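# Turn grinder table handwheel to centre block under wheel

## Task

Rotate the bigger of the grinder's front handwheels (the one that drives the table) until the steel block held on the chuck sits centred beneath the grinding wheel, never touching the table or the block themselves.

## Robot and tools

Robot: two UR-type arms, left_arm and right_arm, each ending in a four-digit hand (index, middle, ring, thumb) with sixteen hinge motors. left_arm carries a left hand, mirror of the right hand on right_arm. Bases in the scene frame: left_arm at (+0.013, +0.356, -0.001) m, right_arm at (+0.043, -0.433, -0.001) m, both turned only a fraction of a degree about z. The scene frame has +z up, +x out over the table, left_arm on +y, origin level with the table top between the arms. A post stands on the floor behind the arms.

Frames: every reported hand position, orientation and velocity, and every offset you send, uses that arm's own base axes (nearly parallel to scene axes). Rotations turn about the Hand target's position. Hand point axes (right hand): +z runs along straight fingers toward the tips, +x crosses the palm away from the thumb (toward the thumb on the left hand), +y comes out of the palm's face. A rigid mast near the wrist on the palm side can strike things.

The 48-number row, shared by execute_actions and move: one list covering both arms, every value in [-1, 1]. Order: left dx, dy, dz, rx, ry, rz; then left hand's sixteen hinge goals; left current_limit, speed; then the same 24 for the right arm. Pose numbers are offsets, not poses: they count from the arm's Hand target as it stood when the action or move began, not from the previous row. Scale: 1.0 = 0.6 m for dx, dy, dz and 180 degrees for the rotation vector rx, ry, rz. Sending six zeros asks nothing new of that arm. Hinge order per hand: index_mcp, index_abd, index_pip, index_dip, middle_mcp, middle_abd, middle_pip, middle_dip, ring_mcp, ring_abd, ring_pip, ring_dip, thumb_cmc, thumb_axl, thumb_mcp, thumb_ipl. Each is an absolute goal scaled between the hinge's stops; moving toward -1 curls a finger toward the palm. Straight values: _mcp +0.75, _abd 0.00, _pip +0.58, _dip +0.70, thumb_cmc +0.71, thumb_axl +0.68, thumb_mcp +0.23, thumb_ipl +0.17. current_limit maps -1..+1 to 0..550 mA; speed maps to (speed+1)/2 of 8.5 rad/s. They start at +0.4 and -0.6. Hand zeros are real goals, so to keep a hand unchanged, copy back its hand_goal, hand_current_limit and hand_speed.

execute_actions(actions, cameras): actions is a list of actions; each action is up to 15 rows, one per 1/30 s step, the final row held to fill 15. Images return only for an empty actions list or when cameras names them (cam_high, cam_left_wrist, cam_right_wrist, or "all").

move(target, speed, blend, stop_force, zero, blocking, cameras): drives each hand point in a straight line from its Hand target to the offset in target (one row, or up to 15 rows all counted from the same start). speed in m/s, 0.002 to 3.6, default 0.25; turning limited to twice that in rad/s. blend in m rounds corners of a list; 0 stops at each. stop_force in N (3 to 120) halts an arm when its wrist sensor feels that much push against its travel; the arm then backs to just before the push and that becomes its Hand target. zero (default true) re-zeros the sensor first. blocking=false returns early but cannot be combined with stop_force. Moves last at most 10 s and do not avoid obstacles. The result ends with a move: line such as done, off_target, moving, held or fault, plus limits=paced or limits=held.

wait(seconds) lets time pass; stop brakes a running move; zoom_image(camera, region [x0,y0,x1,y1] pixels, max 504 square) enlarges the latest image; zero_wrist_force(arm) re-zeros a wrist sensor; read_manual gives licence text; finished_scene ends the scene for good.

Results: end_effector_position in m, quaternion wxyz, velocities (omitted when joints read within noise), Hand target (last commanded pose after clipping, base for the next offsets), joint positions and torques, Wrist force/torque along the hand axes plus the peak since last shown, and per-motor hand_goal, hand_measured, hand_current_ma, hand_state (moving, goal, blocked, overload). Printed positions may be off by a few cm. The hand often rests a little short of Hand target; a following execute_actions call re-requests it.

Cautions: commanded orientation is clipped to 32 degrees from the measured one per step. Keep the wrist away from its first joint's axis or the arm may swing. Arms are stiff: aiming even slightly past a firm contact, any outside force around 150 N, or wrist torque near 25.7 N m stops the arm for 10 s. Crank gently and slowly, using stop_force for contact, and never strike the grinder, table, block or the other arm. Motors held near 495 mA for 5 s shut down; heavy holding heats arm motors. Leave the block resting where it should before finishing.

Each tool is called after "Emit:" as name([rows], argument=value, ...), one row to a line, values as JSON.

## Session

Emit:
execute_actions(actions=[])

Scene clock: 0.00 s.
left_arm: end_effector_position=(+0.3625, -0.4876, +0.1661) hand_goal=(+0.754, +0.000, +0.576, +0.696, +0.754, +0.000, +0.576, +0.696, +0.754, +0.000, +0.576, +0.696, +0.714, +0.678, +0.226, +0.168) hand_measured=(+0.7535, -0.0008, +0.5770, +0.6958, +0.7535, -0.0008, +0.5770, +0.6958, +0.7535, -0.0008, +0.5770, +0.6958, +0.7142, +0.6777, +0.2262, +0.1672) hand_current_ma=(-5, -1, +0, -15, +9, -2, -7, -5, -2, -5, -1, -2, +5, -1, -3, +8) hand_state=(goal, goal, goal, goal, goal, goal, goal, goal, goal, goal, goal, goal, goal, goal, goal, goal) hand_current_limit=0.40 hand_speed=-0.60 end_effector_quat_wxyz=(+0.054, +0.966, -0.040, -0.250) | right_arm: end_effector_position=(+0.1425, +0.2893, +0.1617) hand_goal=(+0.754, +0.000, +0.576, +0.696, +0.754, +0.000, +0.576, +0.696, +0.754, +0.000, +0.576, +0.696, +0.714, +0.678, +0.226, +0.168) hand_measured=(+0.7535, -0.0008, +0.5770, +0.6958, +0.7523, +0.0007, +0.5770, +0.6958, +0.7535, +0.0007, +0.5770, +0.6958, +0.7142, +0.6777, +0.2262, +0.1672) hand_current_ma=(+2, +3, +6, -9, -6, -5, -4, +11, -10, -3, -1, +6, +2, +1, -13, -12) hand_state=(goal, goal, goal, goal, goal, goal, goal, goal, goal, goal, goal, goal, goal, goal, goal, goal) hand_current_limit=0.40 hand_speed=-0.60 end_effector_quat_wxyz=(-0.169, +0.084, +0.976, -0.107)
Joint positions: left_arm=[2.673 -1.888 -1.671 -1.582 1.271 1.251] | right_arm=[0.492 -2.012 2.29 -1.447 -1.565 -0.908]
Joint velocities: within noise
Joint torques (N m): no reading
Wrist force (N): no reading
Wrist torque (N m): no reading
Wrist force, peak (N): no reading
Hand target: left_arm +0.3625, -0.4876, +0.1661; +0.054, +0.966, -0.040, -0.250 | right_arm +0.1425, +0.2893, +0.1617; -0.169, +0.084, +0.976, -0.107

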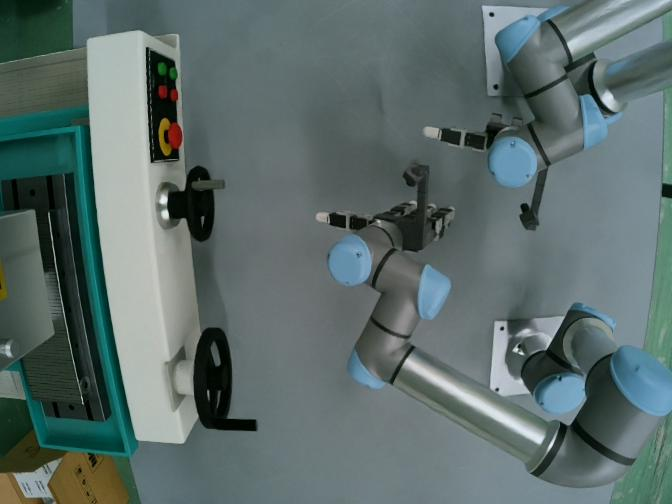

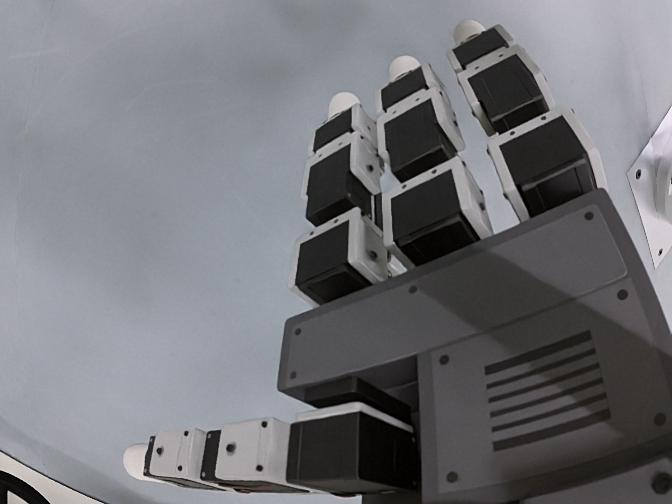

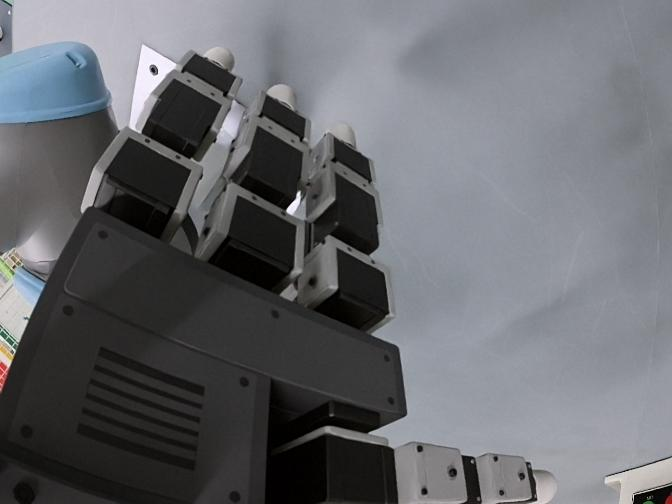

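Emit:
zoom_image(camera="cam_high", region=[0, 0, 280, 504])

Emit:
zoom_image(camera="cam_high", region=[130, 300, 280, 450])

Emit:
zoom_image(camera="cam_high", region=[0, 160, 150, 430])

Scaled by 1.000.

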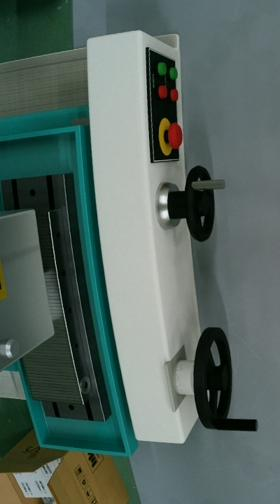

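Scaled by 3.360 from the camera's image (finer frame: 960x720).

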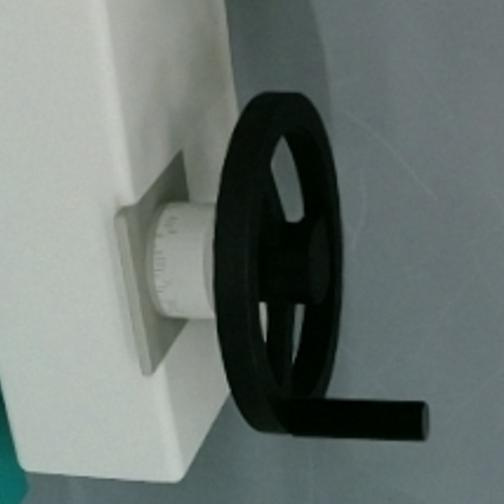

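Scaled by 1.867 from the camera's image (finer frame: 960x720).

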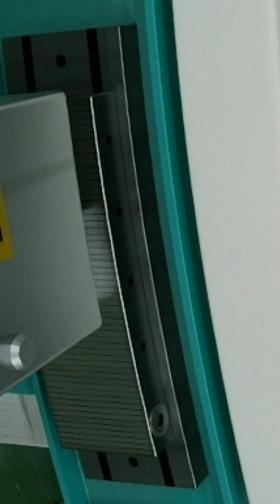

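Emit:
move(target=[0.374, 0.386, 0.307, 0.0348, -0.161, 0.0258, 0.754, 0, 0.576, 0.696, 0.754, 0, 0.576, 0.696, 0.754, 0, 0.576, 0.696, 0.714, 0.678, 0.226, 0.168, 0.4, -0.6, 0,0,0,0,0,0, 0.754, 0, 0.576, 0.696, 0.754, 0, 0.576, 0.696, 0.754, 0, 0.576, 0.696, 0.714, 0.678, 0.226, 0.168, 0.4, -0.6], speed=0.3, cameras=["all"])

Scene clock: 317.33 s.
left_arm: end_effector_position=(+0.5869, -0.2561, +0.3501) hand_goal=(+0.754, +0.000, +0.576, +0.696, +0.754, +0.000, +0.576, +0.696, +0.754, +0.000, +0.576, +0.696, +0.714, +0.678, +0.226, +0.168) hand_measured=(+0.7535, -0.0008, +0.5718, +0.6958, +0.7523, +0.0007, +0.5731, +0.6958, +0.7535, -0.0008, +0.5718, +0.6958, +0.7117, +0.6777, +0.2222, +0.1681) hand_current_ma=(-4, -4, -13, -15, +5, -7, +5, -6, -1, +5, -18, +4, +8, +1, -16, +1) hand_state=(goal, goal, goal, goal, goal, goal, goal, goal, goal, goal, goal, goal, goal, goal, goal, goal) hand_current_limit=0.40 hand_speed=-0.60 end_effector_quat_wxyz=(+0.000, +1.000, +0.000, +0.000) | right_arm: end_effector_position=(+0.1425, +0.2893, +0.1617) hand_goal=(+0.754, +0.000, +0.576, +0.696, +0.754, +0.000, +0.576, +0.696, +0.754, +0.000, +0.576, +0.696, +0.714, +0.678, +0.226, +0.168) hand_measured=(+0.7486, -0.0008, +0.5757, +0.6971, +0.7498, -0.0008, +0.5770, +0.6958, +0.7498, +0.0007, +0.5770, +0.6958, +0.7142, +0.6788, +0.2183, +0.1681) hand_current_ma=(+1, +5, +5, -13, -8, -4, +1, +10, -5, -5, -1, +3, +5, -4, -9, -9) hand_state=(goal, goal, goal, goal, goal, goal, goal, goal, goal, goal, goal, goal, goal, goal, goal, goal) hand_current_limit=0.40 hand_speed=-0.60 end_effector_quat_wxyz=(-0.169, +0.084, +0.976, -0.107)
Joint positions: left_arm=[3.075 -1.766 -1.374 -1.573 1.57 1.504] | right_arm=[0.492 -2.012 2.29 -1.447 -1.565 -0.908]
Joint torques (N m): left_arm=[3.39 45.72 25.14 1.4 -1.58 -2.64] | right_arm=[-0.18 -2.21 -22.28 -1.58 0.16 -0.36]
Wrist force (N): left_arm=[0.3 0.1 0.3] | right_arm=[-0.4 -0.1 0.1]
Wrist torque (N m): left_arm=[-0.04 -0.05 0.17] | right_arm=[-0.02 0.05 -0.04]
Wrist force, peak (N): left_arm=[-0.5 1.5 2.3] | right_arm=[-0.3 0.3 0.6]
Hand target: left_arm +0.5869, -0.2560, +0.3503; +0.000, +1.000, +0.000, +0.000 | right_arm +0.1425, +0.2893, +0.1617; -0.169, +0.084, +0.976, -0.107
Off the commanded pose: left_arm 0.000 m, 0 deg | right_arm 0.000 m, 0 deg.
move: done

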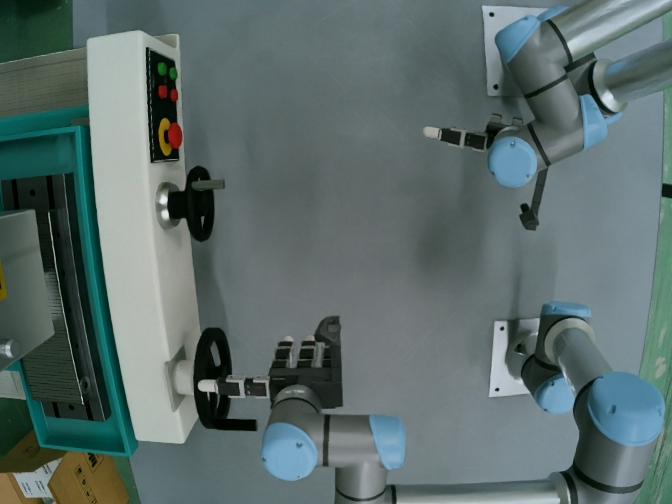

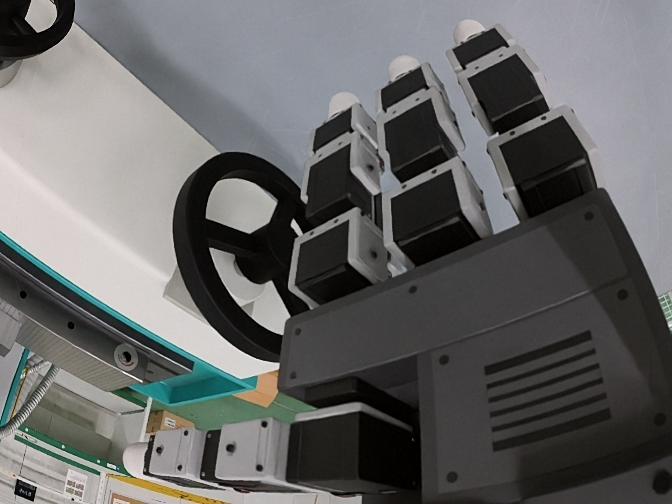

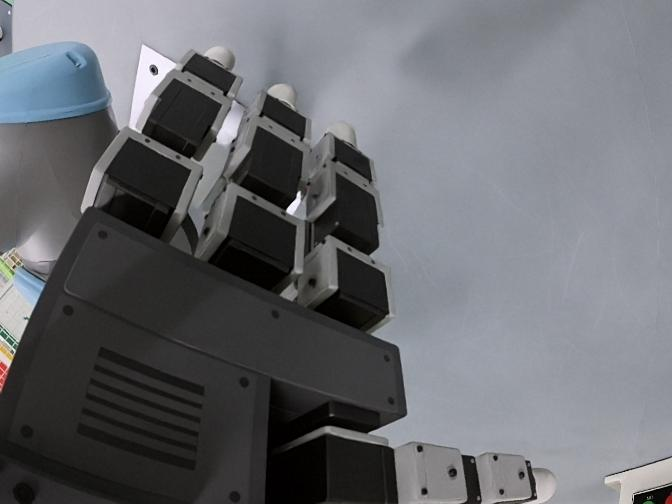

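Emit:
move(target=[0,0,0,0,0,0, 0.754, 0, 0.576, 0.696, 0.754, 0, 0.576, 0.696, 0.754, 0, 0.576, 0.696, 0.714, 0.678, 0.226, 0.168, 0.4, -0.6, 0.584,-0.115,0.375,0.020,-0.248,0.393, 0.754, 0, 0.576, 0.696, 0.754, 0, 0.576, 0.696, 0.754, 0, 0.576, 0.696, 0.714, 0.678, 0.226, 0.168, 0.4, -0.6], speed=0.3, cameras=["all"])

Scene clock: 377.10 s.
left_arm: end_effector_position=(+0.5869, -0.2560, +0.3503) hand_goal=(+0.754, +0.000, +0.576, +0.696, +0.754, +0.000, +0.576, +0.696, +0.754, +0.000, +0.576, +0.696, +0.714, +0.678, +0.226, +0.168) hand_measured=(+0.7535, -0.0008, +0.5718, +0.6958, +0.7535, +0.0007, +0.5731, +0.6958, +0.7535, -0.0008, +0.5731, +0.6958, +0.7117, +0.6777, +0.2222, +0.1681) hand_current_ma=(-14, +5, -9, -9, -5, +6, +2, -15, +0, -12, -15, -8, +1, +4, -18, +7) hand_state=(goal, goal, goal, goal, goal, goal, goal, goal, goal, goal, goal, goal, goal, goal, goal, goal) hand_current_limit=0.40 hand_speed=-0.60 end_effector_quat_wxyz=(+0.000, +1.000, +0.000, +0.000) | right_arm: end_effector_position=(+0.4929, +0.2203, +0.3867) hand_goal=(+0.754, +0.000, +0.576, +0.696, +0.754, +0.000, +0.576, +0.696, +0.754, +0.000, +0.576, +0.696, +0.714, +0.678, +0.226, +0.168) hand_measured=(+0.7414, -0.0037, +0.5770, +0.6958, +0.7414, -0.0052, +0.5770, +0.6958, +0.7402, -0.0037, +0.5770, +0.6958, +0.7092, +0.6777, +0.2163, +0.1672) hand_current_ma=(-6, +10, +7, -3, -7, +1, -4, +8, -11, -3, -1, +0, +0, +3, -5, -9) hand_state=(goal, goal, goal, goal, goal, goal, goal, goal, goal, goal, goal, goal, goal, goal, goal, goal) hand_current_limit=0.40 hand_speed=-0.60 end_effector_quat_wxyz=(+0.279, -0.455, +0.838, -0.117)
Joint positions: left_arm=[3.076 -1.766 -1.374 -1.572 1.57 1.504] | right_arm=[0.018 -1.71 1.803 -2.277 -1.523 -2.532]
Joint torques (N m): left_arm=[6.33 45.93 31.48 3.9 -1.4 2.18] | right_arm=[5.28 -22.23 -19.97 -2.78 0.02 -1.28]
Wrist force (N): left_arm=[0.1 0.0 0.5] | right_arm=[0.3 0.2 0.1]
Wrist torque (N m): left_arm=[-0.07 0.00 0.14] | right_arm=[-0.02 -0.10 -0.08]
Wrist force, peak (N): left_arm=[0.6 0.0 0.5] | right_arm=[0.7 0.3 1.4]
Hand target: left_arm +0.5869, -0.2560, +0.3503; +0.000, +1.000, +0.000, +0.000 | right_arm +0.4929, +0.2203, +0.3867; +0.279, -0.455, +0.838, -0.117
Off the commanded pose: left_arm 0.000 m, 0 deg | right_arm 0.000 m, 0 deg.
move: done

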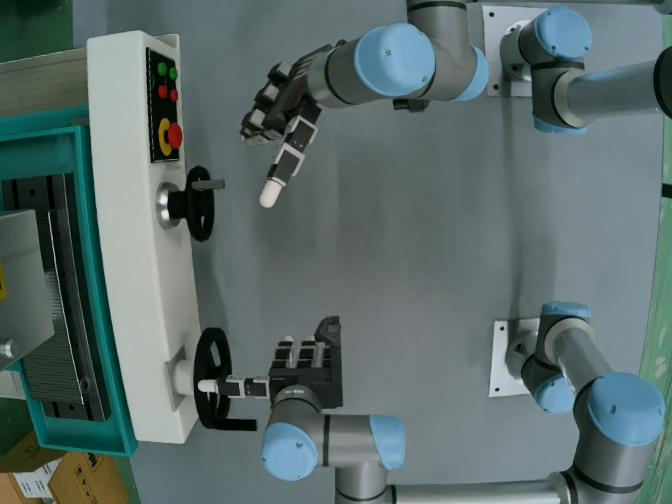

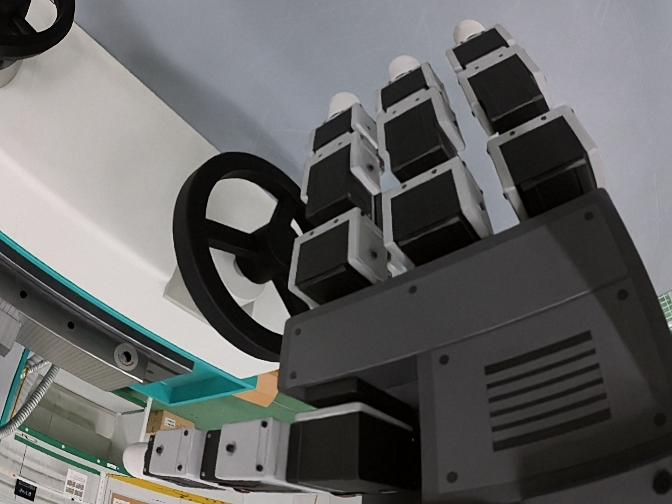

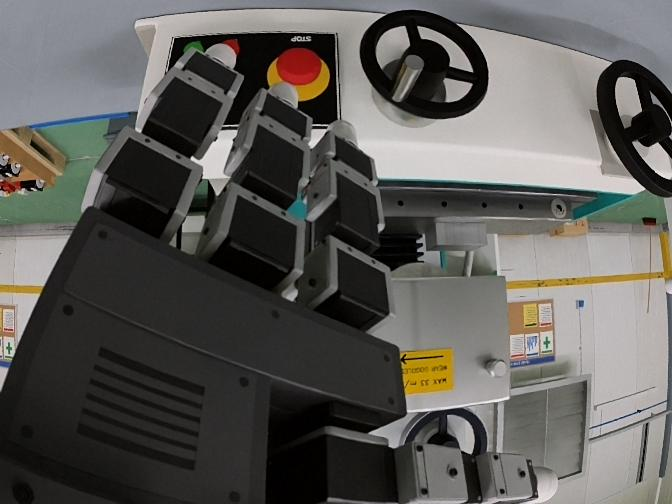

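Emit:
zoom_image(camera="cam_right_wrist", region=[360, 160, 580, 320])

Emit:
zoom_image(camera="cam_right_wrist", region=[560, 20, 672, 220])

Scaled by 2.291 from the camera's image (finer frame: 960x720).

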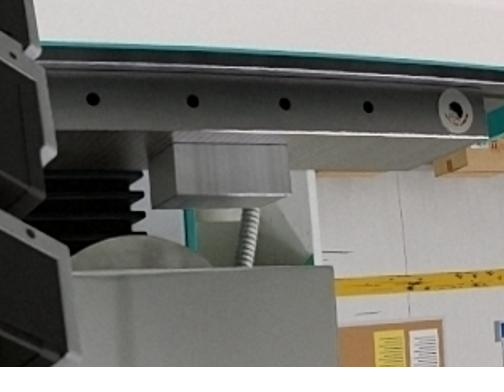

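Scaled by 2.520 from the camera's image (finer frame: 960x720).

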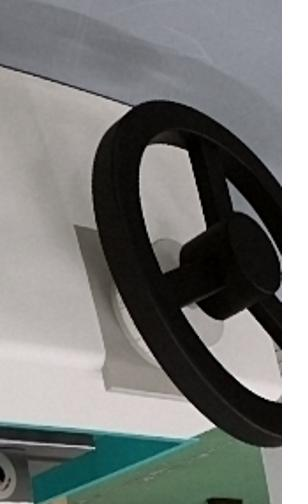

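Emit:
move(target=[-0.233,0.183,0,0,0,0, 0.754, 0, 0.576, 0.696, 0.754, 0, 0.576, 0.696, 0.754, 0, 0.576, 0.696, 0.714, 0.678, 0.226, 0.168, 0.4, -0.6, 0,0,0,0,0,0, 0.754, 0, 0.576, 0.696, 0.754, 0, 0.576, 0.696, 0.754, 0, 0.576, 0.696, 0.714, 0.678, 0.226, 0.168, 0.4, -0.6], speed=0.3, cameras=["cam_left_wrist","cam_high"])

Emit:
zoom_image(camera="cam_left_wrist", region=[60, 100, 340, 380])

Scene clock: 420.07 s.
left_arm: end_effector_position=(+0.4472, -0.1462, +0.3503) hand_goal=(+0.754, +0.000, +0.576, +0.696, +0.754, +0.000, +0.576, +0.696, +0.754, +0.000, +0.576, +0.696, +0.714, +0.678, +0.226, +0.168) hand_measured=(+0.7523, -0.0052, +0.5718, +0.6958, +0.7523, -0.0037, +0.5731, +0.6958, +0.7535, -0.0052, +0.5731, +0.6971, +0.7117, +0.6777, +0.2222, +0.1681) hand_current_ma=(-12, -11, -8, -8, +13, -13, +8, -4, -1, -12, -5, -7, -4, -11, -8, +2) hand_state=(goal, goal, goal, goal, goal, goal, goal, goal, goal, goal, goal, goal, goal, goal, goal, goal) hand_current_limit=0.40 hand_speed=-0.60 end_effector_quat_wxyz=(+0.000, +1.000, +0.000, +0.000) | right_arm: end_effector_position=(+0.4929, +0.2203, +0.3867) hand_goal=(+0.754, +0.000, +0.576, +0.696, +0.754, +0.000, +0.576, +0.696, +0.754, +0.000, +0.576, +0.696, +0.714, +0.678, +0.226, +0.168) hand_measured=(+0.7414, -0.0037, +0.5770, +0.6958, +0.7414, -0.0037, +0.5757, +0.6958, +0.7402, -0.0023, +0.5770, +0.6958, +0.7092, +0.6767, +0.2163, +0.1681) hand_current_ma=(-4, +7, -1, -5, -13, -8, -1, +7, +3, -5, -2, +3, +3, -1, -9, -10) hand_state=(goal, goal, goal, goal, goal, goal, goal, goal, goal, goal, goal, goal, goal, goal, goal, goal) hand_current_limit=0.40 hand_speed=-0.60 end_effector_quat_wxyz=(+0.279, -0.455, +0.838, -0.117)
Joint positions: left_arm=[3.315 -1.371 -1.768 -1.573 1.57 1.743] | right_arm=[0.018 -1.71 1.803 -2.277 -1.522 -2.533]
Joint torques (N m): left_arm=[4.89 26.5 16.47 3.77 -0.51 -0.55] | right_arm=[8.19 -25.86 -32.78 -4.87 2.06 -1.67]
Wrist force (N): left_arm=[0.5 0.1 0.3] | right_arm=[0.1 0.3 0.2]
Wrist torque (N m): left_arm=[-0.04 -0.07 0.18] | right_arm=[-0.01 -0.07 -0.09]
Wrist force, peak (N): left_arm=[1.9 1.8 0.3] | right_arm=[0.2 0.8 -0.1]
Hand target: left_arm +0.4471, -0.1462, +0.3503; +0.000, +1.000, +0.000, +0.000 | right_arm +0.4929, +0.2203, +0.3867; +0.279, -0.455, +0.838, -0.117
Off the commanded pose: left_arm 0.000 m, 0 deg | right_arm 0.000 m, 0 deg.
move: done
Images, in order (width x height): cam_high 672x504, cam_left_wrist 672x504.

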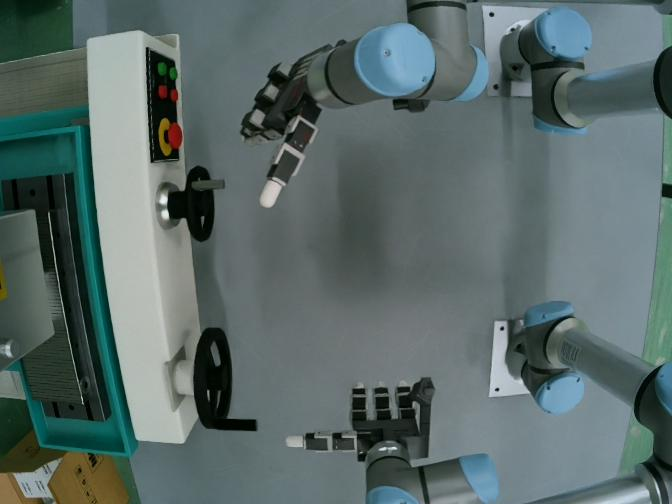

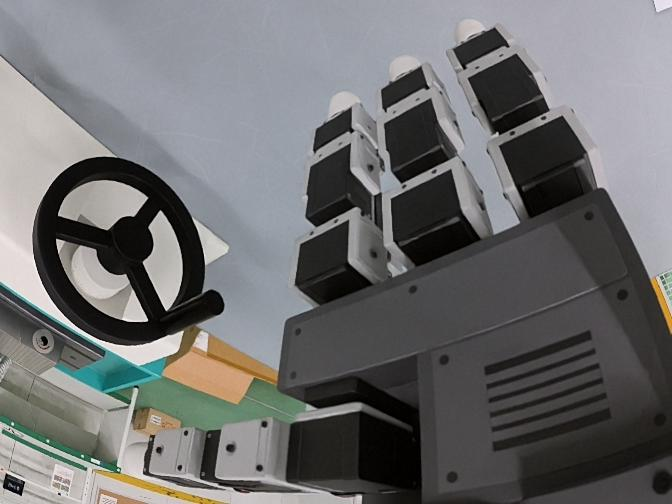

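Scaled by 1.800 from the camera's image (finer frame: 960x720).

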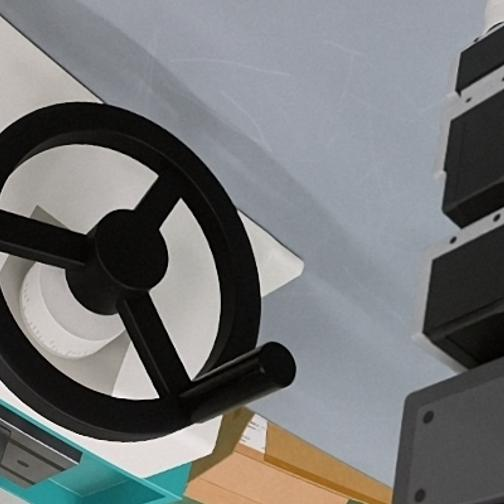

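Emit:
move([
  [0,0,0.083,0,0,0, 0.754, 0, 0.576, 0.696, 0.754, 0, 0.576, 0.696, 0.754, 0, 0.576, 0.696, -0.571, 0.678, 0.226, 0.168, 0.4, -0.6, 0,0,0,0,0,0, 0.754, 0, 0.576, 0.696, 0.754, 0, 0.576, 0.696, 0.754, 0, 0.576, 0.696, 0.714, 0.678, 0.226, 0.168, 0.4, -0.6],
  [0.365,0.177,0.083,0,0,0, 0.754, 0, 0.576, 0.696, 0.754, 0, 0.576, 0.696, 0.754, 0, 0.576, 0.696, -0.571, 0.678, 0.226, 0.168, 0.4, -0.6, 0,0,0,0,0,0, 0.754, 0, 0.576, 0.696, 0.754, 0, 0.576, 0.696, 0.754, 0, 0.576, 0.696, 0.714, 0.678, 0.226, 0.168, 0.4, -0.6],
], speed=0.25, cameras=["all"])

Emit:
zoom_image(camera="cam_high", region=[130, 300, 330, 500])

Scene clock: 565.87 s.
left_arm: end_effector_position=(+0.6660, -0.0400, +0.4001) hand_goal=(+0.754, +0.000, +0.576, +0.696, +0.754, +0.000, +0.576, +0.696, +0.754, +0.000, +0.576, +0.696, -0.570, +0.678, +0.226, +0.168) hand_measured=(+0.7523, -0.0008, +0.5718, +0.6958, +0.7535, +0.0007, +0.5731, +0.6958, +0.7535, +0.0007, +0.5731, +0.6958, -0.5705, +0.6777, +0.2222, +0.1672) hand_current_ma=(-7, +0, -10, -15, +6, -3, -12, -4, +0, -9, -12, -13, +7, -17, -17, -6) hand_state=(goal, goal, goal, goal, goal, goal, goal, goal, goal, goal, goal, goal, goal, goal, goal, goal) hand_current_limit=0.40 hand_speed=-0.60 end_effector_quat_wxyz=(+0.000, +1.000, +0.000, +0.000) | right_arm: end_effector_position=(+0.4929, +0.2203, +0.3867) hand_goal=(+0.754, +0.000, +0.576, +0.696, +0.754, +0.000, +0.576, +0.696, +0.754, +0.000, +0.576, +0.696, +0.714, +0.678, +0.226, +0.168) hand_measured=(+0.7426, -0.0052, +0.5757, +0.6958, +0.7414, -0.0037, +0.5770, +0.6958, +0.7402, -0.0037, +0.5770, +0.6958, +0.7092, +0.6777, +0.2163, +0.1681) hand_current_ma=(-1, +6, +8, -9, -9, +0, +1, +8, -11, -7, +4, +9, +7, -3, -3, -6) hand_state=(goal, goal, goal, goal, goal, goal, goal, goal, goal, goal, goal, goal, goal, goal, goal, goal) hand_current_limit=0.40 hand_speed=-0.60 end_effector_quat_wxyz=(+0.279, -0.455, +0.838, -0.117)
Joint positions: left_arm=[3.42 -1.919 -1.049 -1.745 1.571 1.849] | right_arm=[0.018 -1.71 1.803 -2.277 -1.522 -2.533]
Joint torques (N m): left_arm=[-7.5 30.9 31.99 3.83 1.83 -2.99] | right_arm=[8.77 -25.79 -32.48 -4.99 0.86 -0.83]
Wrist force (N): left_arm=[0.4 0.1 0.6] | right_arm=[0.0 0.4 0.3]
Wrist torque (N m): left_arm=[-0.01 0.00 0.07] | right_arm=[-0.01 -0.06 -0.10]
Wrist force, peak (N): left_arm=[2.2 -1.3 0.8] | right_arm=[0.3 0.7 0.4]
Hand target: left_arm +0.6661, -0.0400, +0.4001; +0.000, +1.000, +0.000, +0.000 | right_arm +0.4929, +0.2203, +0.3867; +0.279, -0.455, +0.838, -0.117
Off the commanded pose: left_arm 0.000 m, 0 deg | right_arm 0.000 m, 0 deg.
move: done

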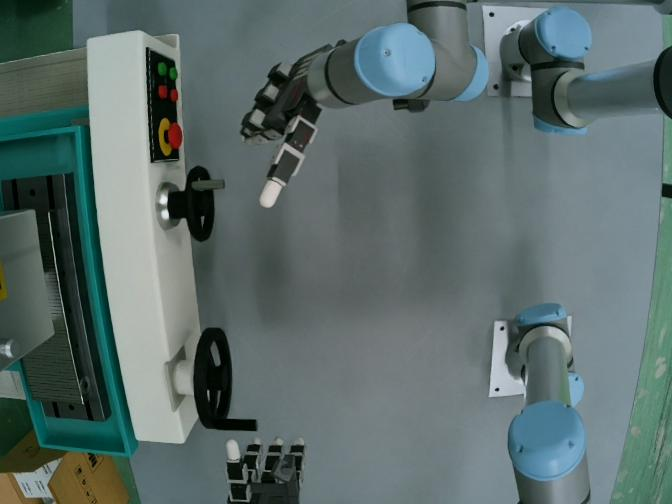

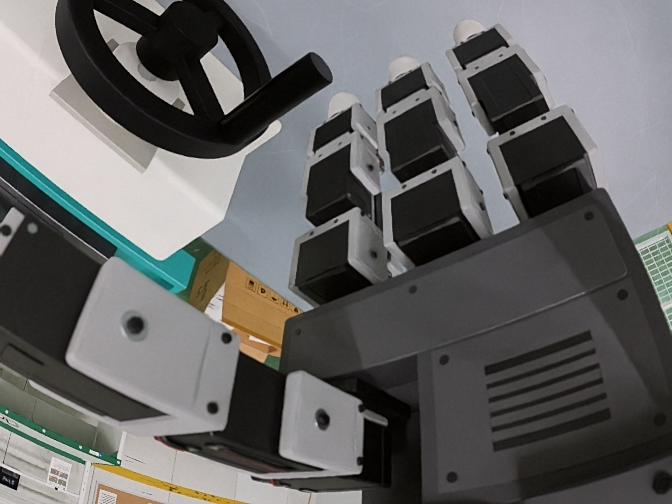

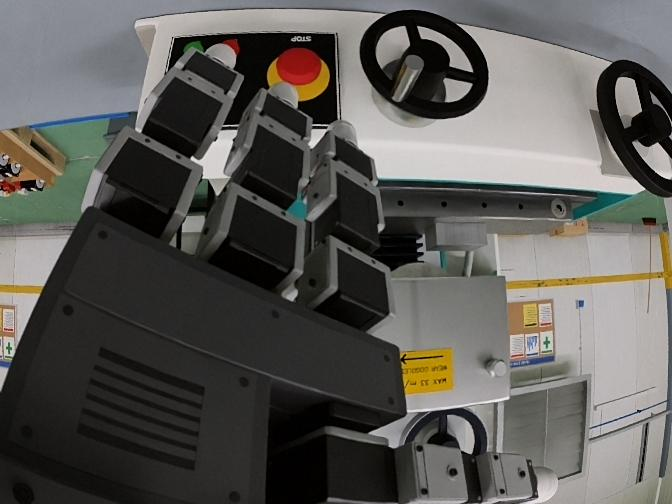

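Scaled by 2.520 from the camera's image (finer frame: 960x720).

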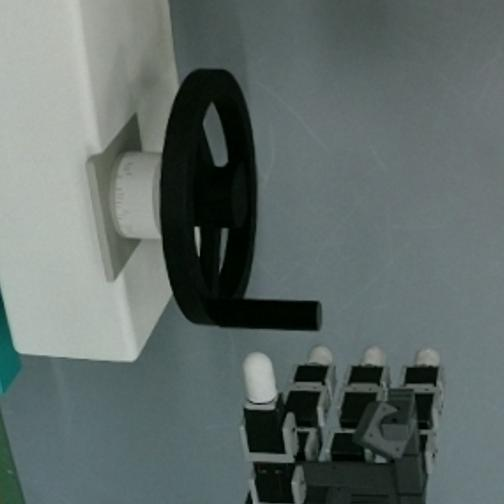

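Emit:
move([
  [0.0567,0.0833,0,0,0,0, 0.754, 0, 0.576, 0.696, 0.754, 0, 0.576, 0.696, 0.754, 0, 0.576, 0.696, -0.571, 0.678, 0.226, 0.168, 0.4, -0.6, 0,0,0,0,0,0, 0.754, 0, 0.576, 0.696, 0.754, 0, 0.576, 0.696, 0.754, 0, 0.576, 0.696, 0.714, 0.678, 0.226, 0.168, 0.4, -0.6],
  [0.0567,0.0833,-0.3,0,0,0, 0.754, 0, 0.576, 0.696, 0.754, 0, 0.576, 0.696, 0.754, 0, 0.576, 0.696, -0.571, 0.678, 0.226, 0.168, 0.4, -0.6, 0,0,0,0,0,0, 0.754, 0, 0.576, 0.696, 0.754, 0, 0.576, 0.696, 0.754, 0, 0.576, 0.696, 0.714, 0.678, 0.226, 0.168, 0.4, -0.6],
], speed=0.2, cameras=["all"])

Emit:
zoom_image(camera="cam_high", region=[130, 304, 330, 504])

Scene clock: 615.30 s.
left_arm: end_effector_position=(+0.7001, +0.0100, +0.2200) hand_goal=(+0.754, +0.000, +0.576, +0.696, +0.754, +0.000, +0.576, +0.696, +0.754, +0.000, +0.576, +0.696, -0.570, +0.678, +0.226, +0.168) hand_measured=(+0.7535, -0.0008, +0.5731, +0.6958, +0.7535, -0.0008, +0.5731, +0.6971, +0.7535, -0.0008, +0.5731, +0.6971, -0.5705, +0.6767, +0.2212, +0.1672) hand_current_ma=(-11, +8, -12, -7, +8, +1, +5, +1, -6, -8, -10, -6, +5, -12, -9, +9) hand_state=(goal, goal, goal, goal, goal, goal, goal, goal, goal, goal, goal, goal, goal, goal, goal, goal) hand_current_limit=0.40 hand_speed=-0.60 end_effector_quat_wxyz=(+0.000, +1.000, +0.000, +0.000) | right_arm: end_effector_position=(+0.4929, +0.2203, +0.3867) hand_goal=(+0.754, +0.000, +0.576, +0.696, +0.754, +0.000, +0.576, +0.696, +0.754, +0.000, +0.576, +0.696, +0.714, +0.678, +0.226, +0.168) hand_measured=(+0.7426, -0.0052, +0.5782, +0.6945, +0.7414, -0.0037, +0.5770, +0.6958, +0.7390, -0.0037, +0.5782, +0.6958, +0.7092, +0.6767, +0.2163, +0.1681) hand_current_ma=(-6, +9, +2, -10, -5, -7, +2, +11, -13, -1, +3, +5, +1, -6, -11, -2) hand_state=(goal, goal, goal, goal, goal, goal, goal, goal, goal, goal, goal, goal, goal, goal, goal, goal) hand_current_limit=0.40 hand_speed=-0.60 end_effector_quat_wxyz=(+0.279, -0.455, +0.838, -0.117)
Joint positions: left_arm=[3.477 -2.035 -1.345 -1.333 1.571 1.906] | right_arm=[0.018 -1.71 1.803 -2.277 -1.522 -2.533]
Joint torques (N m): left_arm=[7.62 56.83 16.92 3.98 -1.29 -2.2] | right_arm=[8.13 -25.94 -33.33 -4.96 -0.39 0.02]
Wrist force (N): left_arm=[0.4 0.0 0.5] | right_arm=[0.2 0.2 0.4]
Wrist torque (N m): left_arm=[-0.01 -0.01 0.17] | right_arm=[-0.04 -0.09 -0.09]
Wrist force, peak (N): left_arm=[0.3 -0.4 2.6] | right_arm=[0.2 0.7 0.2]
Hand target: left_arm +0.7001, +0.0100, +0.2201; +0.000, +1.000, +0.000, +0.000 | right_arm +0.4929, +0.2203, +0.3867; +0.279, -0.455, +0.838, -0.117
Off the commanded pose: left_arm 0.000 m, 0 deg | right_arm 0.000 m, 0 deg.
move: done

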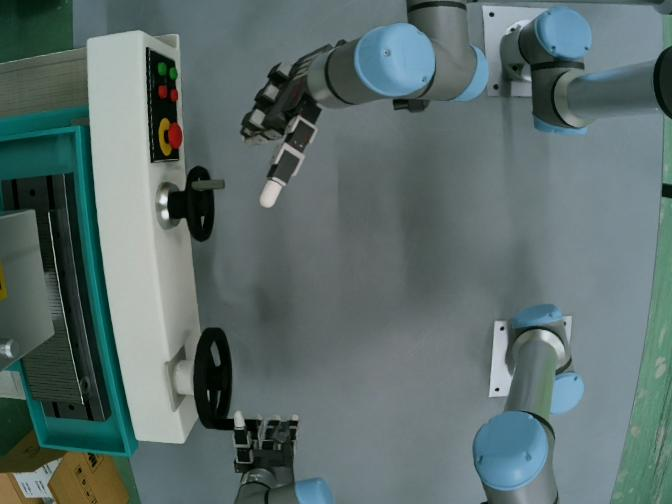

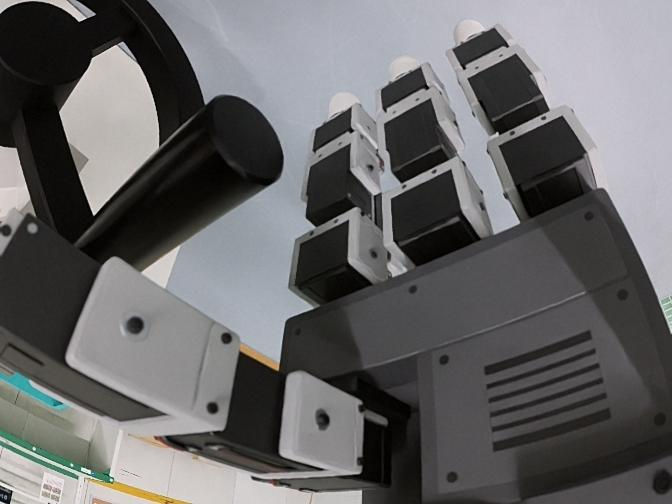

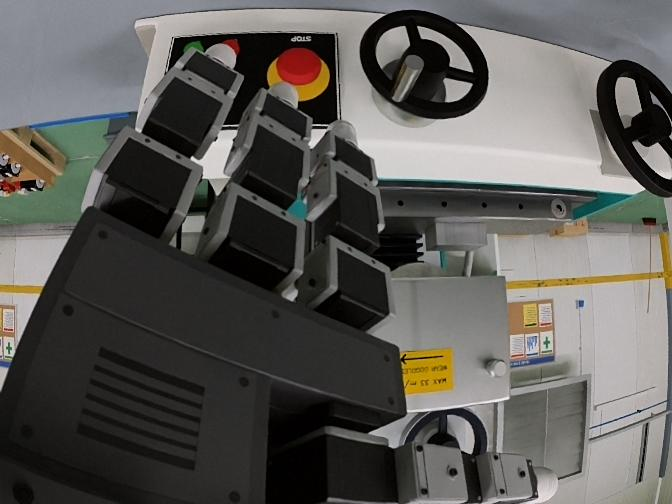

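Scaled by 2.520 from the camera's image (finer frame: 960x720).

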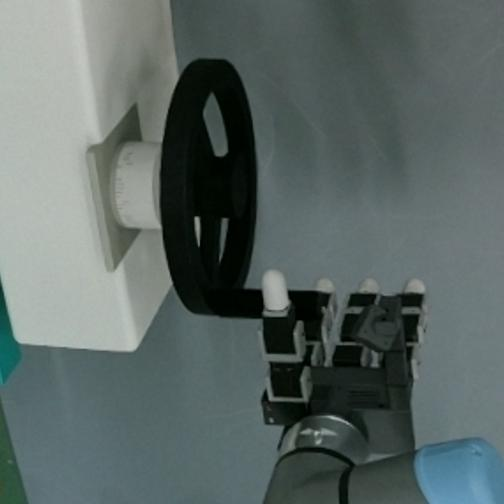

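Emit:
move([
  [0,0,-0.0583,0,0,0, 0.754, 0, 0.576, 0.696, 0.754, 0, 0.576, 0.696, 0.754, 0, 0.576, 0.696, -0.571, 0.678, 0.226, 0.168, 0.4, -0.6, 0,0,0,0,0,0, 0.754, 0, 0.576, 0.696, 0.754, 0, 0.576, 0.696, 0.754, 0, 0.576, 0.696, 0.714, 0.678, 0.226, 0.168, 0.4, -0.6],
  [0,0,-0.0583,0,0,0, -0.479, 0, 0.576, 0.696, -0.479, 0, 0.576, 0.696, -0.479, 0, 0.576, 0.696, -0.571, 0.678, 0.226, 0.168, 0.4, -0.6, 0,0,0,0,0,0, 0.754, 0, 0.576, 0.696, 0.754, 0, 0.576, 0.696, 0.754, 0, 0.576, 0.696, 0.714, 0.678, 0.226, 0.168, 0.4, -0.6],
], speed=0.2, cameras=["all"])

Emit:
zoom_image(camera="cam_left_wrist", region=[0, 0, 504, 504])

Scene clock: 691.13 s.
left_arm: end_effector_position=(+0.7001, +0.0100, +0.1851) hand_goal=(-0.478, +0.000, +0.576, +0.696, -0.478, +0.000, +0.576, +0.696, -0.478, +0.000, +0.576, +0.696, -0.570, +0.678, +0.226, +0.168) hand_measured=(-0.4453, -0.0008, +0.5770, +0.6958, -0.4501, -0.0023, +0.5770, +0.6958, -0.4465, -0.0008, +0.5770, +0.6958, -0.5730, +0.6777, +0.2401, +0.1662) hand_current_ma=(+72, -8, +4, +3, +70, +3, +2, -2, +90, +2, -7, -1, -1, -4, +37, -10) hand_state=(blocked, goal, goal, goal, blocked, goal, goal, goal, blocked, goal, goal, goal, goal, goal, goal, goal) hand_current_limit=0.40 hand_speed=-0.60 end_effector_quat_wxyz=(+0.000, +1.000, +0.000, +0.000) | right_arm: end_effector_position=(+0.4929, +0.2203, +0.3867) hand_goal=(+0.754, +0.000, +0.576, +0.696, +0.754, +0.000, +0.576, +0.696, +0.754, +0.000, +0.576, +0.696, +0.714, +0.678, +0.226, +0.168) hand_measured=(+0.7414, -0.0037, +0.5782, +0.6971, +0.7414, -0.0052, +0.5770, +0.6958, +0.7402, -0.0037, +0.5770, +0.6945, +0.7079, +0.6767, +0.2163, +0.1681) hand_current_ma=(+3, +9, +3, -7, -15, -5, -7, +11, -9, -4, +6, +11, -2, +2, -12, -13) hand_state=(goal, goal, goal, goal, goal, goal, goal, goal, goal, goal, goal, goal, goal, goal, goal, goal) hand_current_limit=0.40 hand_speed=-0.60 end_effector_quat_wxyz=(+0.279, -0.455, +0.838, -0.117)
Joint positions: left_arm=[3.477 -2.058 -1.403 -1.252 1.571 1.906] | right_arm=[0.018 -1.71 1.803 -2.277 -1.522 -2.533]
Joint torques (N m): left_arm=[-4.4 55.92 14.66 3.72 -1.69 -1.67] | right_arm=[7.46 -25.91 -32.24 -4.85 -1.52 0.69]
Wrist force (N): left_arm=[0.4 -0.7 -1.1] | right_arm=[0.0 0.5 0.3]
Wrist torque (N m): left_arm=[0.08 0.01 0.20] | right_arm=[0.00 -0.07 -0.10]
Wrist force, peak (N): left_arm=[1.2 -1.7 -6.5] | right_arm=[0.2 0.7 0.3]
Hand target: left_arm +0.7001, +0.0100, +0.1851; +0.000, +1.000, +0.000, +0.000 | right_arm +0.4929, +0.2203, +0.3867; +0.279, -0.455, +0.838, -0.117
Off the commanded pose: left_arm 0.000 m, 0 deg | right_arm 0.000 m, 0 deg.
move: done

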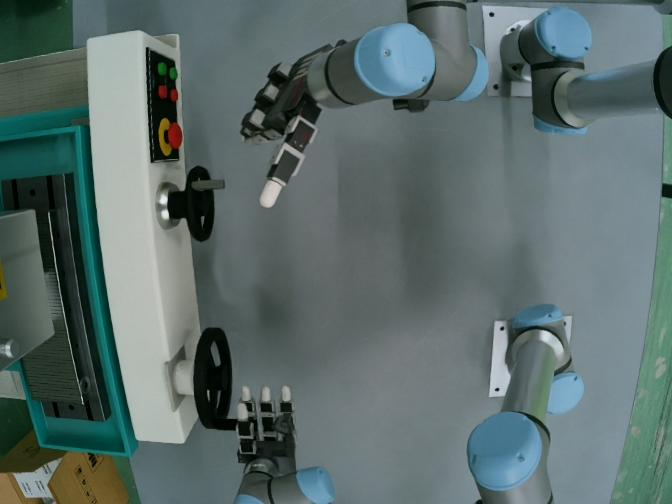

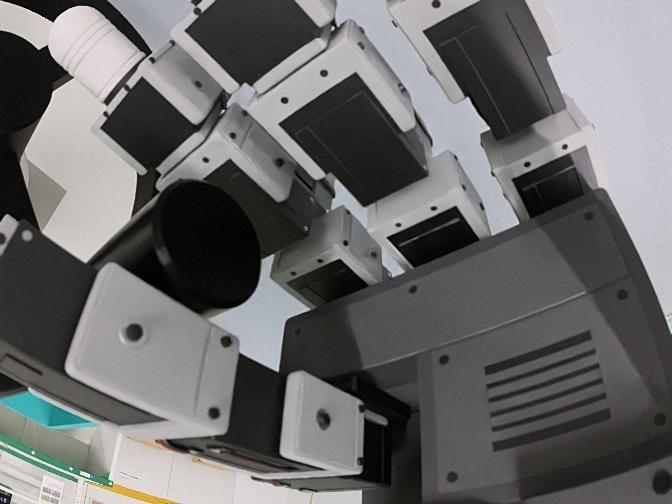

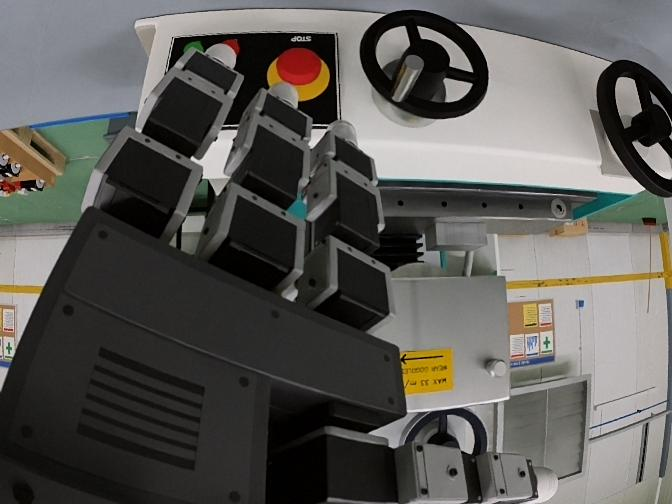

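Scaled by 1.000.

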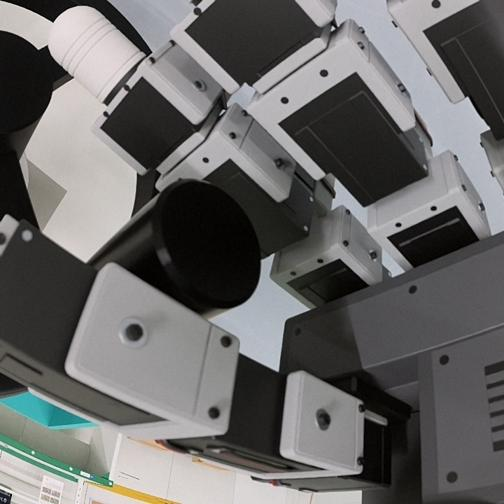

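Emit:
move(target=[0,-0.0633,0,0,0,0, -0.479, 0, 0.576, 0.696, -0.479, 0, 0.576, 0.696, -0.479, 0, 0.576, 0.696, -0.571, 0.678, 0.226, 0.168, 0.4, -0.6, 0,0,0,0,0,0, 0.754, 0, 0.576, 0.696, 0.754, 0, 0.576, 0.696, 0.754, 0, 0.576, 0.696, 0.714, 0.678, 0.226, 0.168, 0.4, -0.6], speed=0.05, stop_force=10)

Emit:
move(target=[0,0,0.075,0,0,0, -0.479, 0, 0.576, 0.696, -0.479, 0, 0.576, 0.696, -0.479, 0, 0.576, 0.696, -0.571, 0.678, 0.226, 0.168, 0.4, -0.6, 0,0,0,0,0,0, 0.754, 0, 0.576, 0.696, 0.754, 0, 0.576, 0.696, 0.754, 0, 0.576, 0.696, 0.714, 0.678, 0.226, 0.168, 0.4, -0.6], speed=0.02, stop_force=3, cameras=["all"])

Emit:
zoom_image(camera="cam_high", region=[130, 304, 330, 504])

Scene clock: 709.23 s.
left_arm: end_effector_position=(+0.7001, -0.0280, +0.1851) hand_goal=(-0.478, +0.000, +0.576, +0.696, -0.478, +0.000, +0.576, +0.696, -0.478, +0.000, +0.576, +0.696, -0.570, +0.678, +0.226, +0.168) hand_measured=(-0.4465, -0.0008, +0.5770, +0.6958, -0.4501, -0.0023, +0.5770, +0.6958, -0.4465, -0.0008, +0.5770, +0.6971, -0.5768, +0.6777, +0.2262, +0.1672) hand_current_ma=(+77, -4, +9, -16, +82, -1, +11, -3, +73, +1, -10, -10, -16, -16, -11, -2) hand_state=(blocked, goal, goal, goal, blocked, goal, goal, goal, blocked, goal, goal, goal, goal, goal, goal, goal) hand_current_limit=0.40 hand_speed=-0.60 end_effector_quat_wxyz=(+0.000, +1.000, +0.000, +0.000) | right_arm: end_effector_position=(+0.4929, +0.2203, +0.3867) hand_goal=(+0.754, +0.000, +0.576, +0.696, +0.754, +0.000, +0.576, +0.696, +0.754, +0.000, +0.576, +0.696, +0.714, +0.678, +0.226, +0.168) hand_measured=(+0.7414, -0.0052, +0.5770, +0.6958, +0.7414, -0.0037, +0.5770, +0.6958, +0.7402, -0.0023, +0.5770, +0.6971, +0.7079, +0.6767, +0.2163, +0.1681) hand_current_ma=(-4, -2, +12, -8, -8, -2, +0, +6, -9, -5, +8, +2, +5, +9, -8, -7) hand_state=(goal, goal, goal, goal, goal, goal, goal, goal, goal, goal, goal, goal, goal, goal, goal, goal) hand_current_limit=0.40 hand_speed=-0.60 end_effector_quat_wxyz=(+0.279, -0.455, +0.838, -0.117)
Joint positions: left_arm=[3.423 -2.048 -1.418 -1.246 1.571 1.852] | right_arm=[0.018 -1.71 1.803 -2.277 -1.522 -2.533]
Joint torques (N m): left_arm=[7.47 24.55 24.72 -0.69 1.19 2.42] | right_arm=[8.58 -25.95 -32.09 -4.98 -1.63 0.56]
Wrist force (N): left_arm=[0.0 1.8 -11.6] | right_arm=[0.2 0.4 0.2]
Wrist torque (N m): left_arm=[0.91 0.10 0.16] | right_arm=[0.00 -0.09 -0.08]
Wrist force, peak (N): left_arm=[0.4 -2.5 -17.9] | right_arm=[0.4 0.6 0.3]
Hand target: left_arm +0.7001, -0.0280, +0.1851; +0.000, +1.000, +0.000, +0.000 | right_arm +0.4929, +0.2203, +0.3867; +0.279, -0.455, +0.838, -0.117
Off the commanded pose: left_arm 0.000 m, 0 deg | right_arm 0.000 m, 0 deg.
move: done

Scene clock: 710.30 s.
left_arm: end_effector_position=(+0.7002, -0.0280, +0.1852) hand_goal=(-0.478, +0.000, +0.576, +0.696, -0.478, +0.000, +0.576, +0.696, -0.478, +0.000, +0.576, +0.696, -0.570, +0.678, +0.226, +0.168) hand_measured=(-0.4453, -0.0008, +0.5770, +0.6958, -0.4501, -0.0023, +0.5770, +0.6958, -0.4465, -0.0008, +0.5770, +0.6958, -0.5780, +0.6777, +0.2232, +0.1662) hand_current_ma=(+60, -6, -5, -1, +75, +6, +2, +2, +82, -1, -14, +5, -14, +9, -13, -10) hand_state=(blocked, goal, goal, goal, blocked, goal, goal, goal, blocked, goal, goal, goal, goal, goal, goal, goal) hand_current_limit=0.40 hand_speed=-0.60 end_effector_quat_wxyz=(+0.000, +1.000, +0.000, +0.000) | right_arm: end_effector_position=(+0.4929, +0.2203, +0.3867) hand_goal=(+0.754, +0.000, +0.576, +0.696, +0.754, +0.000, +0.576, +0.696, +0.754, +0.000, +0.576, +0.696, +0.714, +0.678, +0.226, +0.168) hand_measured=(+0.7414, -0.0037, +0.5782, +0.6958, +0.7414, -0.0037, +0.5757, +0.6971, +0.7390, -0.0023, +0.5770, +0.6971, +0.7092, +0.6777, +0.2163, +0.1681) hand_current_ma=(-7, +9, +5, -7, -12, -9, +1, +9, -9, -5, -1, +7, +3, +1, -12, -5) hand_state=(goal, goal, goal, goal, goal, goal, goal, goal, goal, goal, goal, goal, goal, goal, goal, goal) hand_current_limit=0.40 hand_speed=-0.60 end_effector_quat_wxyz=(+0.279, -0.455, +0.838, -0.117)
Joint positions: left_arm=[3.423 -2.048 -1.418 -1.247 1.571 1.852] | right_arm=[0.018 -1.71 1.803 -2.277 -1.522 -2.533]
Joint torques (N m): left_arm=[3.84 25.54 10.18 0.04 1.13 2.41] | right_arm=[7.79 -26.08 -32.91 -5.01 -1.47 0.7]
Wrist force (N): left_arm=[0.1 0.0 -9.2] | right_arm=[0.0 0.4 0.4]
Wrist torque (N m): left_arm=[0.64 0.06 0.15] | right_arm=[-0.01 -0.06 -0.11]
Wrist force, peak (N): left_arm=[0.0 2.0 -11.9] | right_arm=[0.2 0.5 0.4]
Hand target: left_arm +0.7001, -0.0280, +0.1852; +0.000, +1.000, +0.000, +0.000 (not the last commanded pose) | right_arm +0.4929, +0.2203, +0.3867; +0.279, -0.455, +0.838, -0.117
Off the commanded pose: left_arm 0.045 m, 0 deg | right_arm 0.000 m, 0 deg.
move: contact (left_arm)

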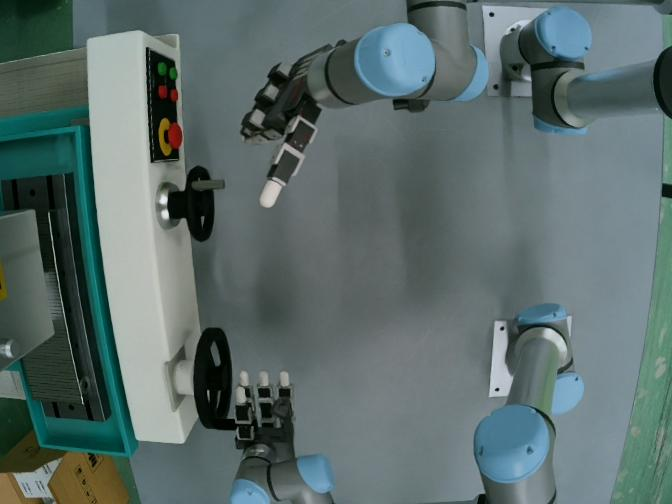

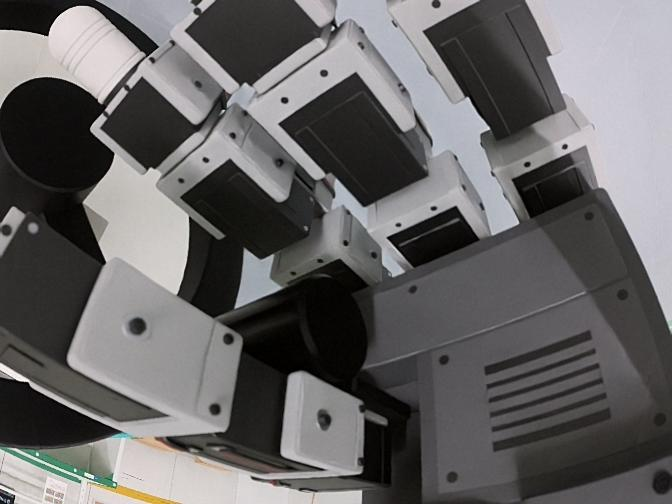

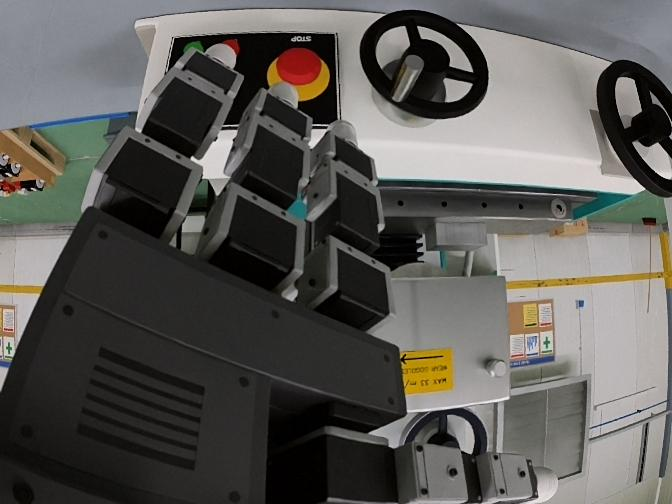

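Scaled by 2.520 from the camera's image (finer frame: 960x720).

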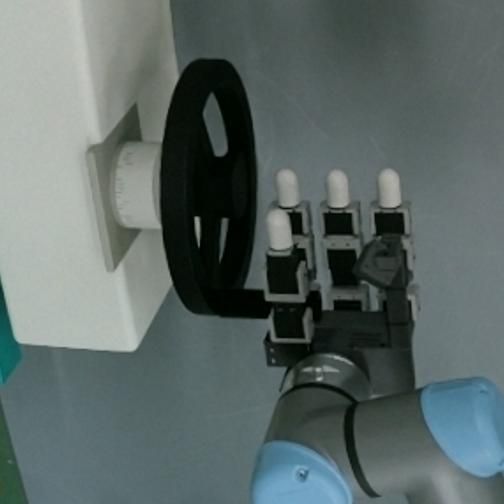

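Emit:
move(target=[0,0,0.025,0,0,0, -0.479, 0, 0.576, 0.696, -0.479, 0, 0.576, 0.696, -0.479, 0, 0.576, 0.696, -0.571, 0.678, 0.226, 0.168, 0.4, -0.6, 0,0,0,0,0,0, 0.754, 0, 0.576, 0.696, 0.754, 0, 0.576, 0.696, 0.754, 0, 0.576, 0.696, 0.714, 0.678, 0.226, 0.168, 0.4, -0.6], speed=0.05, cameras=["cam_left_wrist"])

Scene clock: 723.23 s.
left_arm: end_effector_position=(+0.7002, -0.0280, +0.2004) hand_goal=(-0.478, +0.000, +0.576, +0.696, -0.478, +0.000, +0.576, +0.696, -0.478, +0.000, +0.576, +0.696, -0.570, +0.678, +0.226, +0.168) hand_measured=(-0.4453, -0.0008, +0.5770, +0.6958, -0.4501, -0.0008, +0.5770, +0.6958, -0.4465, -0.0008, +0.5770, +0.6958, -0.5743, +0.6788, +0.2222, +0.1662) hand_current_ma=(+72, -1, +14, -16, +61, +2, +10, -9, +70, -3, +2, -16, +2, -9, -10, -2) hand_state=(blocked, goal, goal, goal, blocked, goal, goal, goal, blocked, goal, goal, goal, goal, goal, goal, goal) hand_current_limit=0.40 hand_speed=-0.60 end_effector_quat_wxyz=(+0.000, +1.000, +0.000, +0.000) | right_arm: end_effector_position=(+0.4929, +0.2203, +0.3867) hand_goal=(+0.754, +0.000, +0.576, +0.696, +0.754, +0.000, +0.576, +0.696, +0.754, +0.000, +0.576, +0.696, +0.714, +0.678, +0.226, +0.168) hand_measured=(+0.7414, -0.0037, +0.5770, +0.6958, +0.7414, -0.0037, +0.5770, +0.6971, +0.7402, -0.0037, +0.5757, +0.6958, +0.7079, +0.6767, +0.2163, +0.1681) hand_current_ma=(-5, +10, +12, -19, -13, -2, -3, +11, -7, -5, -2, +10, +2, +0, -16, -8) hand_state=(goal, goal, goal, goal, goal, goal, goal, goal, goal, goal, goal, goal, goal, goal, goal, goal) hand_current_limit=0.40 hand_speed=-0.60 end_effector_quat_wxyz=(+0.279, -0.455, +0.838, -0.117)
Joint positions: left_arm=[3.423 -2.037 -1.394 -1.282 1.571 1.852] | right_arm=[0.018 -1.71 1.803 -2.277 -1.522 -2.533]
Joint torques (N m): left_arm=[-1.35 32.48 15.59 4.1 -0.26 2.23] | right_arm=[7.54 -24.85 -31.99 -4.99 -1.42 0.66]
Wrist force (N): left_arm=[0.3 -0.8 0.5] | right_arm=[0.0 0.4 0.4]
Wrist torque (N m): left_arm=[0.03 0.01 0.15] | right_arm=[-0.02 -0.06 -0.10]
Wrist force, peak (N): left_arm=[0.1 0.2 -9.7] | right_arm=[0.3 0.5 0.7]
Hand target: left_arm +0.7001, -0.0280, +0.2002; +0.000, +1.000, +0.000, +0.000 | right_arm +0.4929, +0.2203, +0.3867; +0.279, -0.455, +0.838, -0.117
Off the commanded pose: left_arm 0.000 m, 0 deg | right_arm 0.000 m, 0 deg.
move: done

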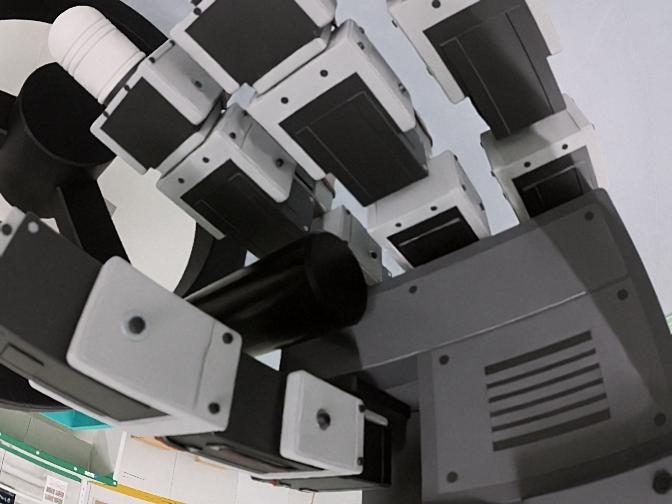

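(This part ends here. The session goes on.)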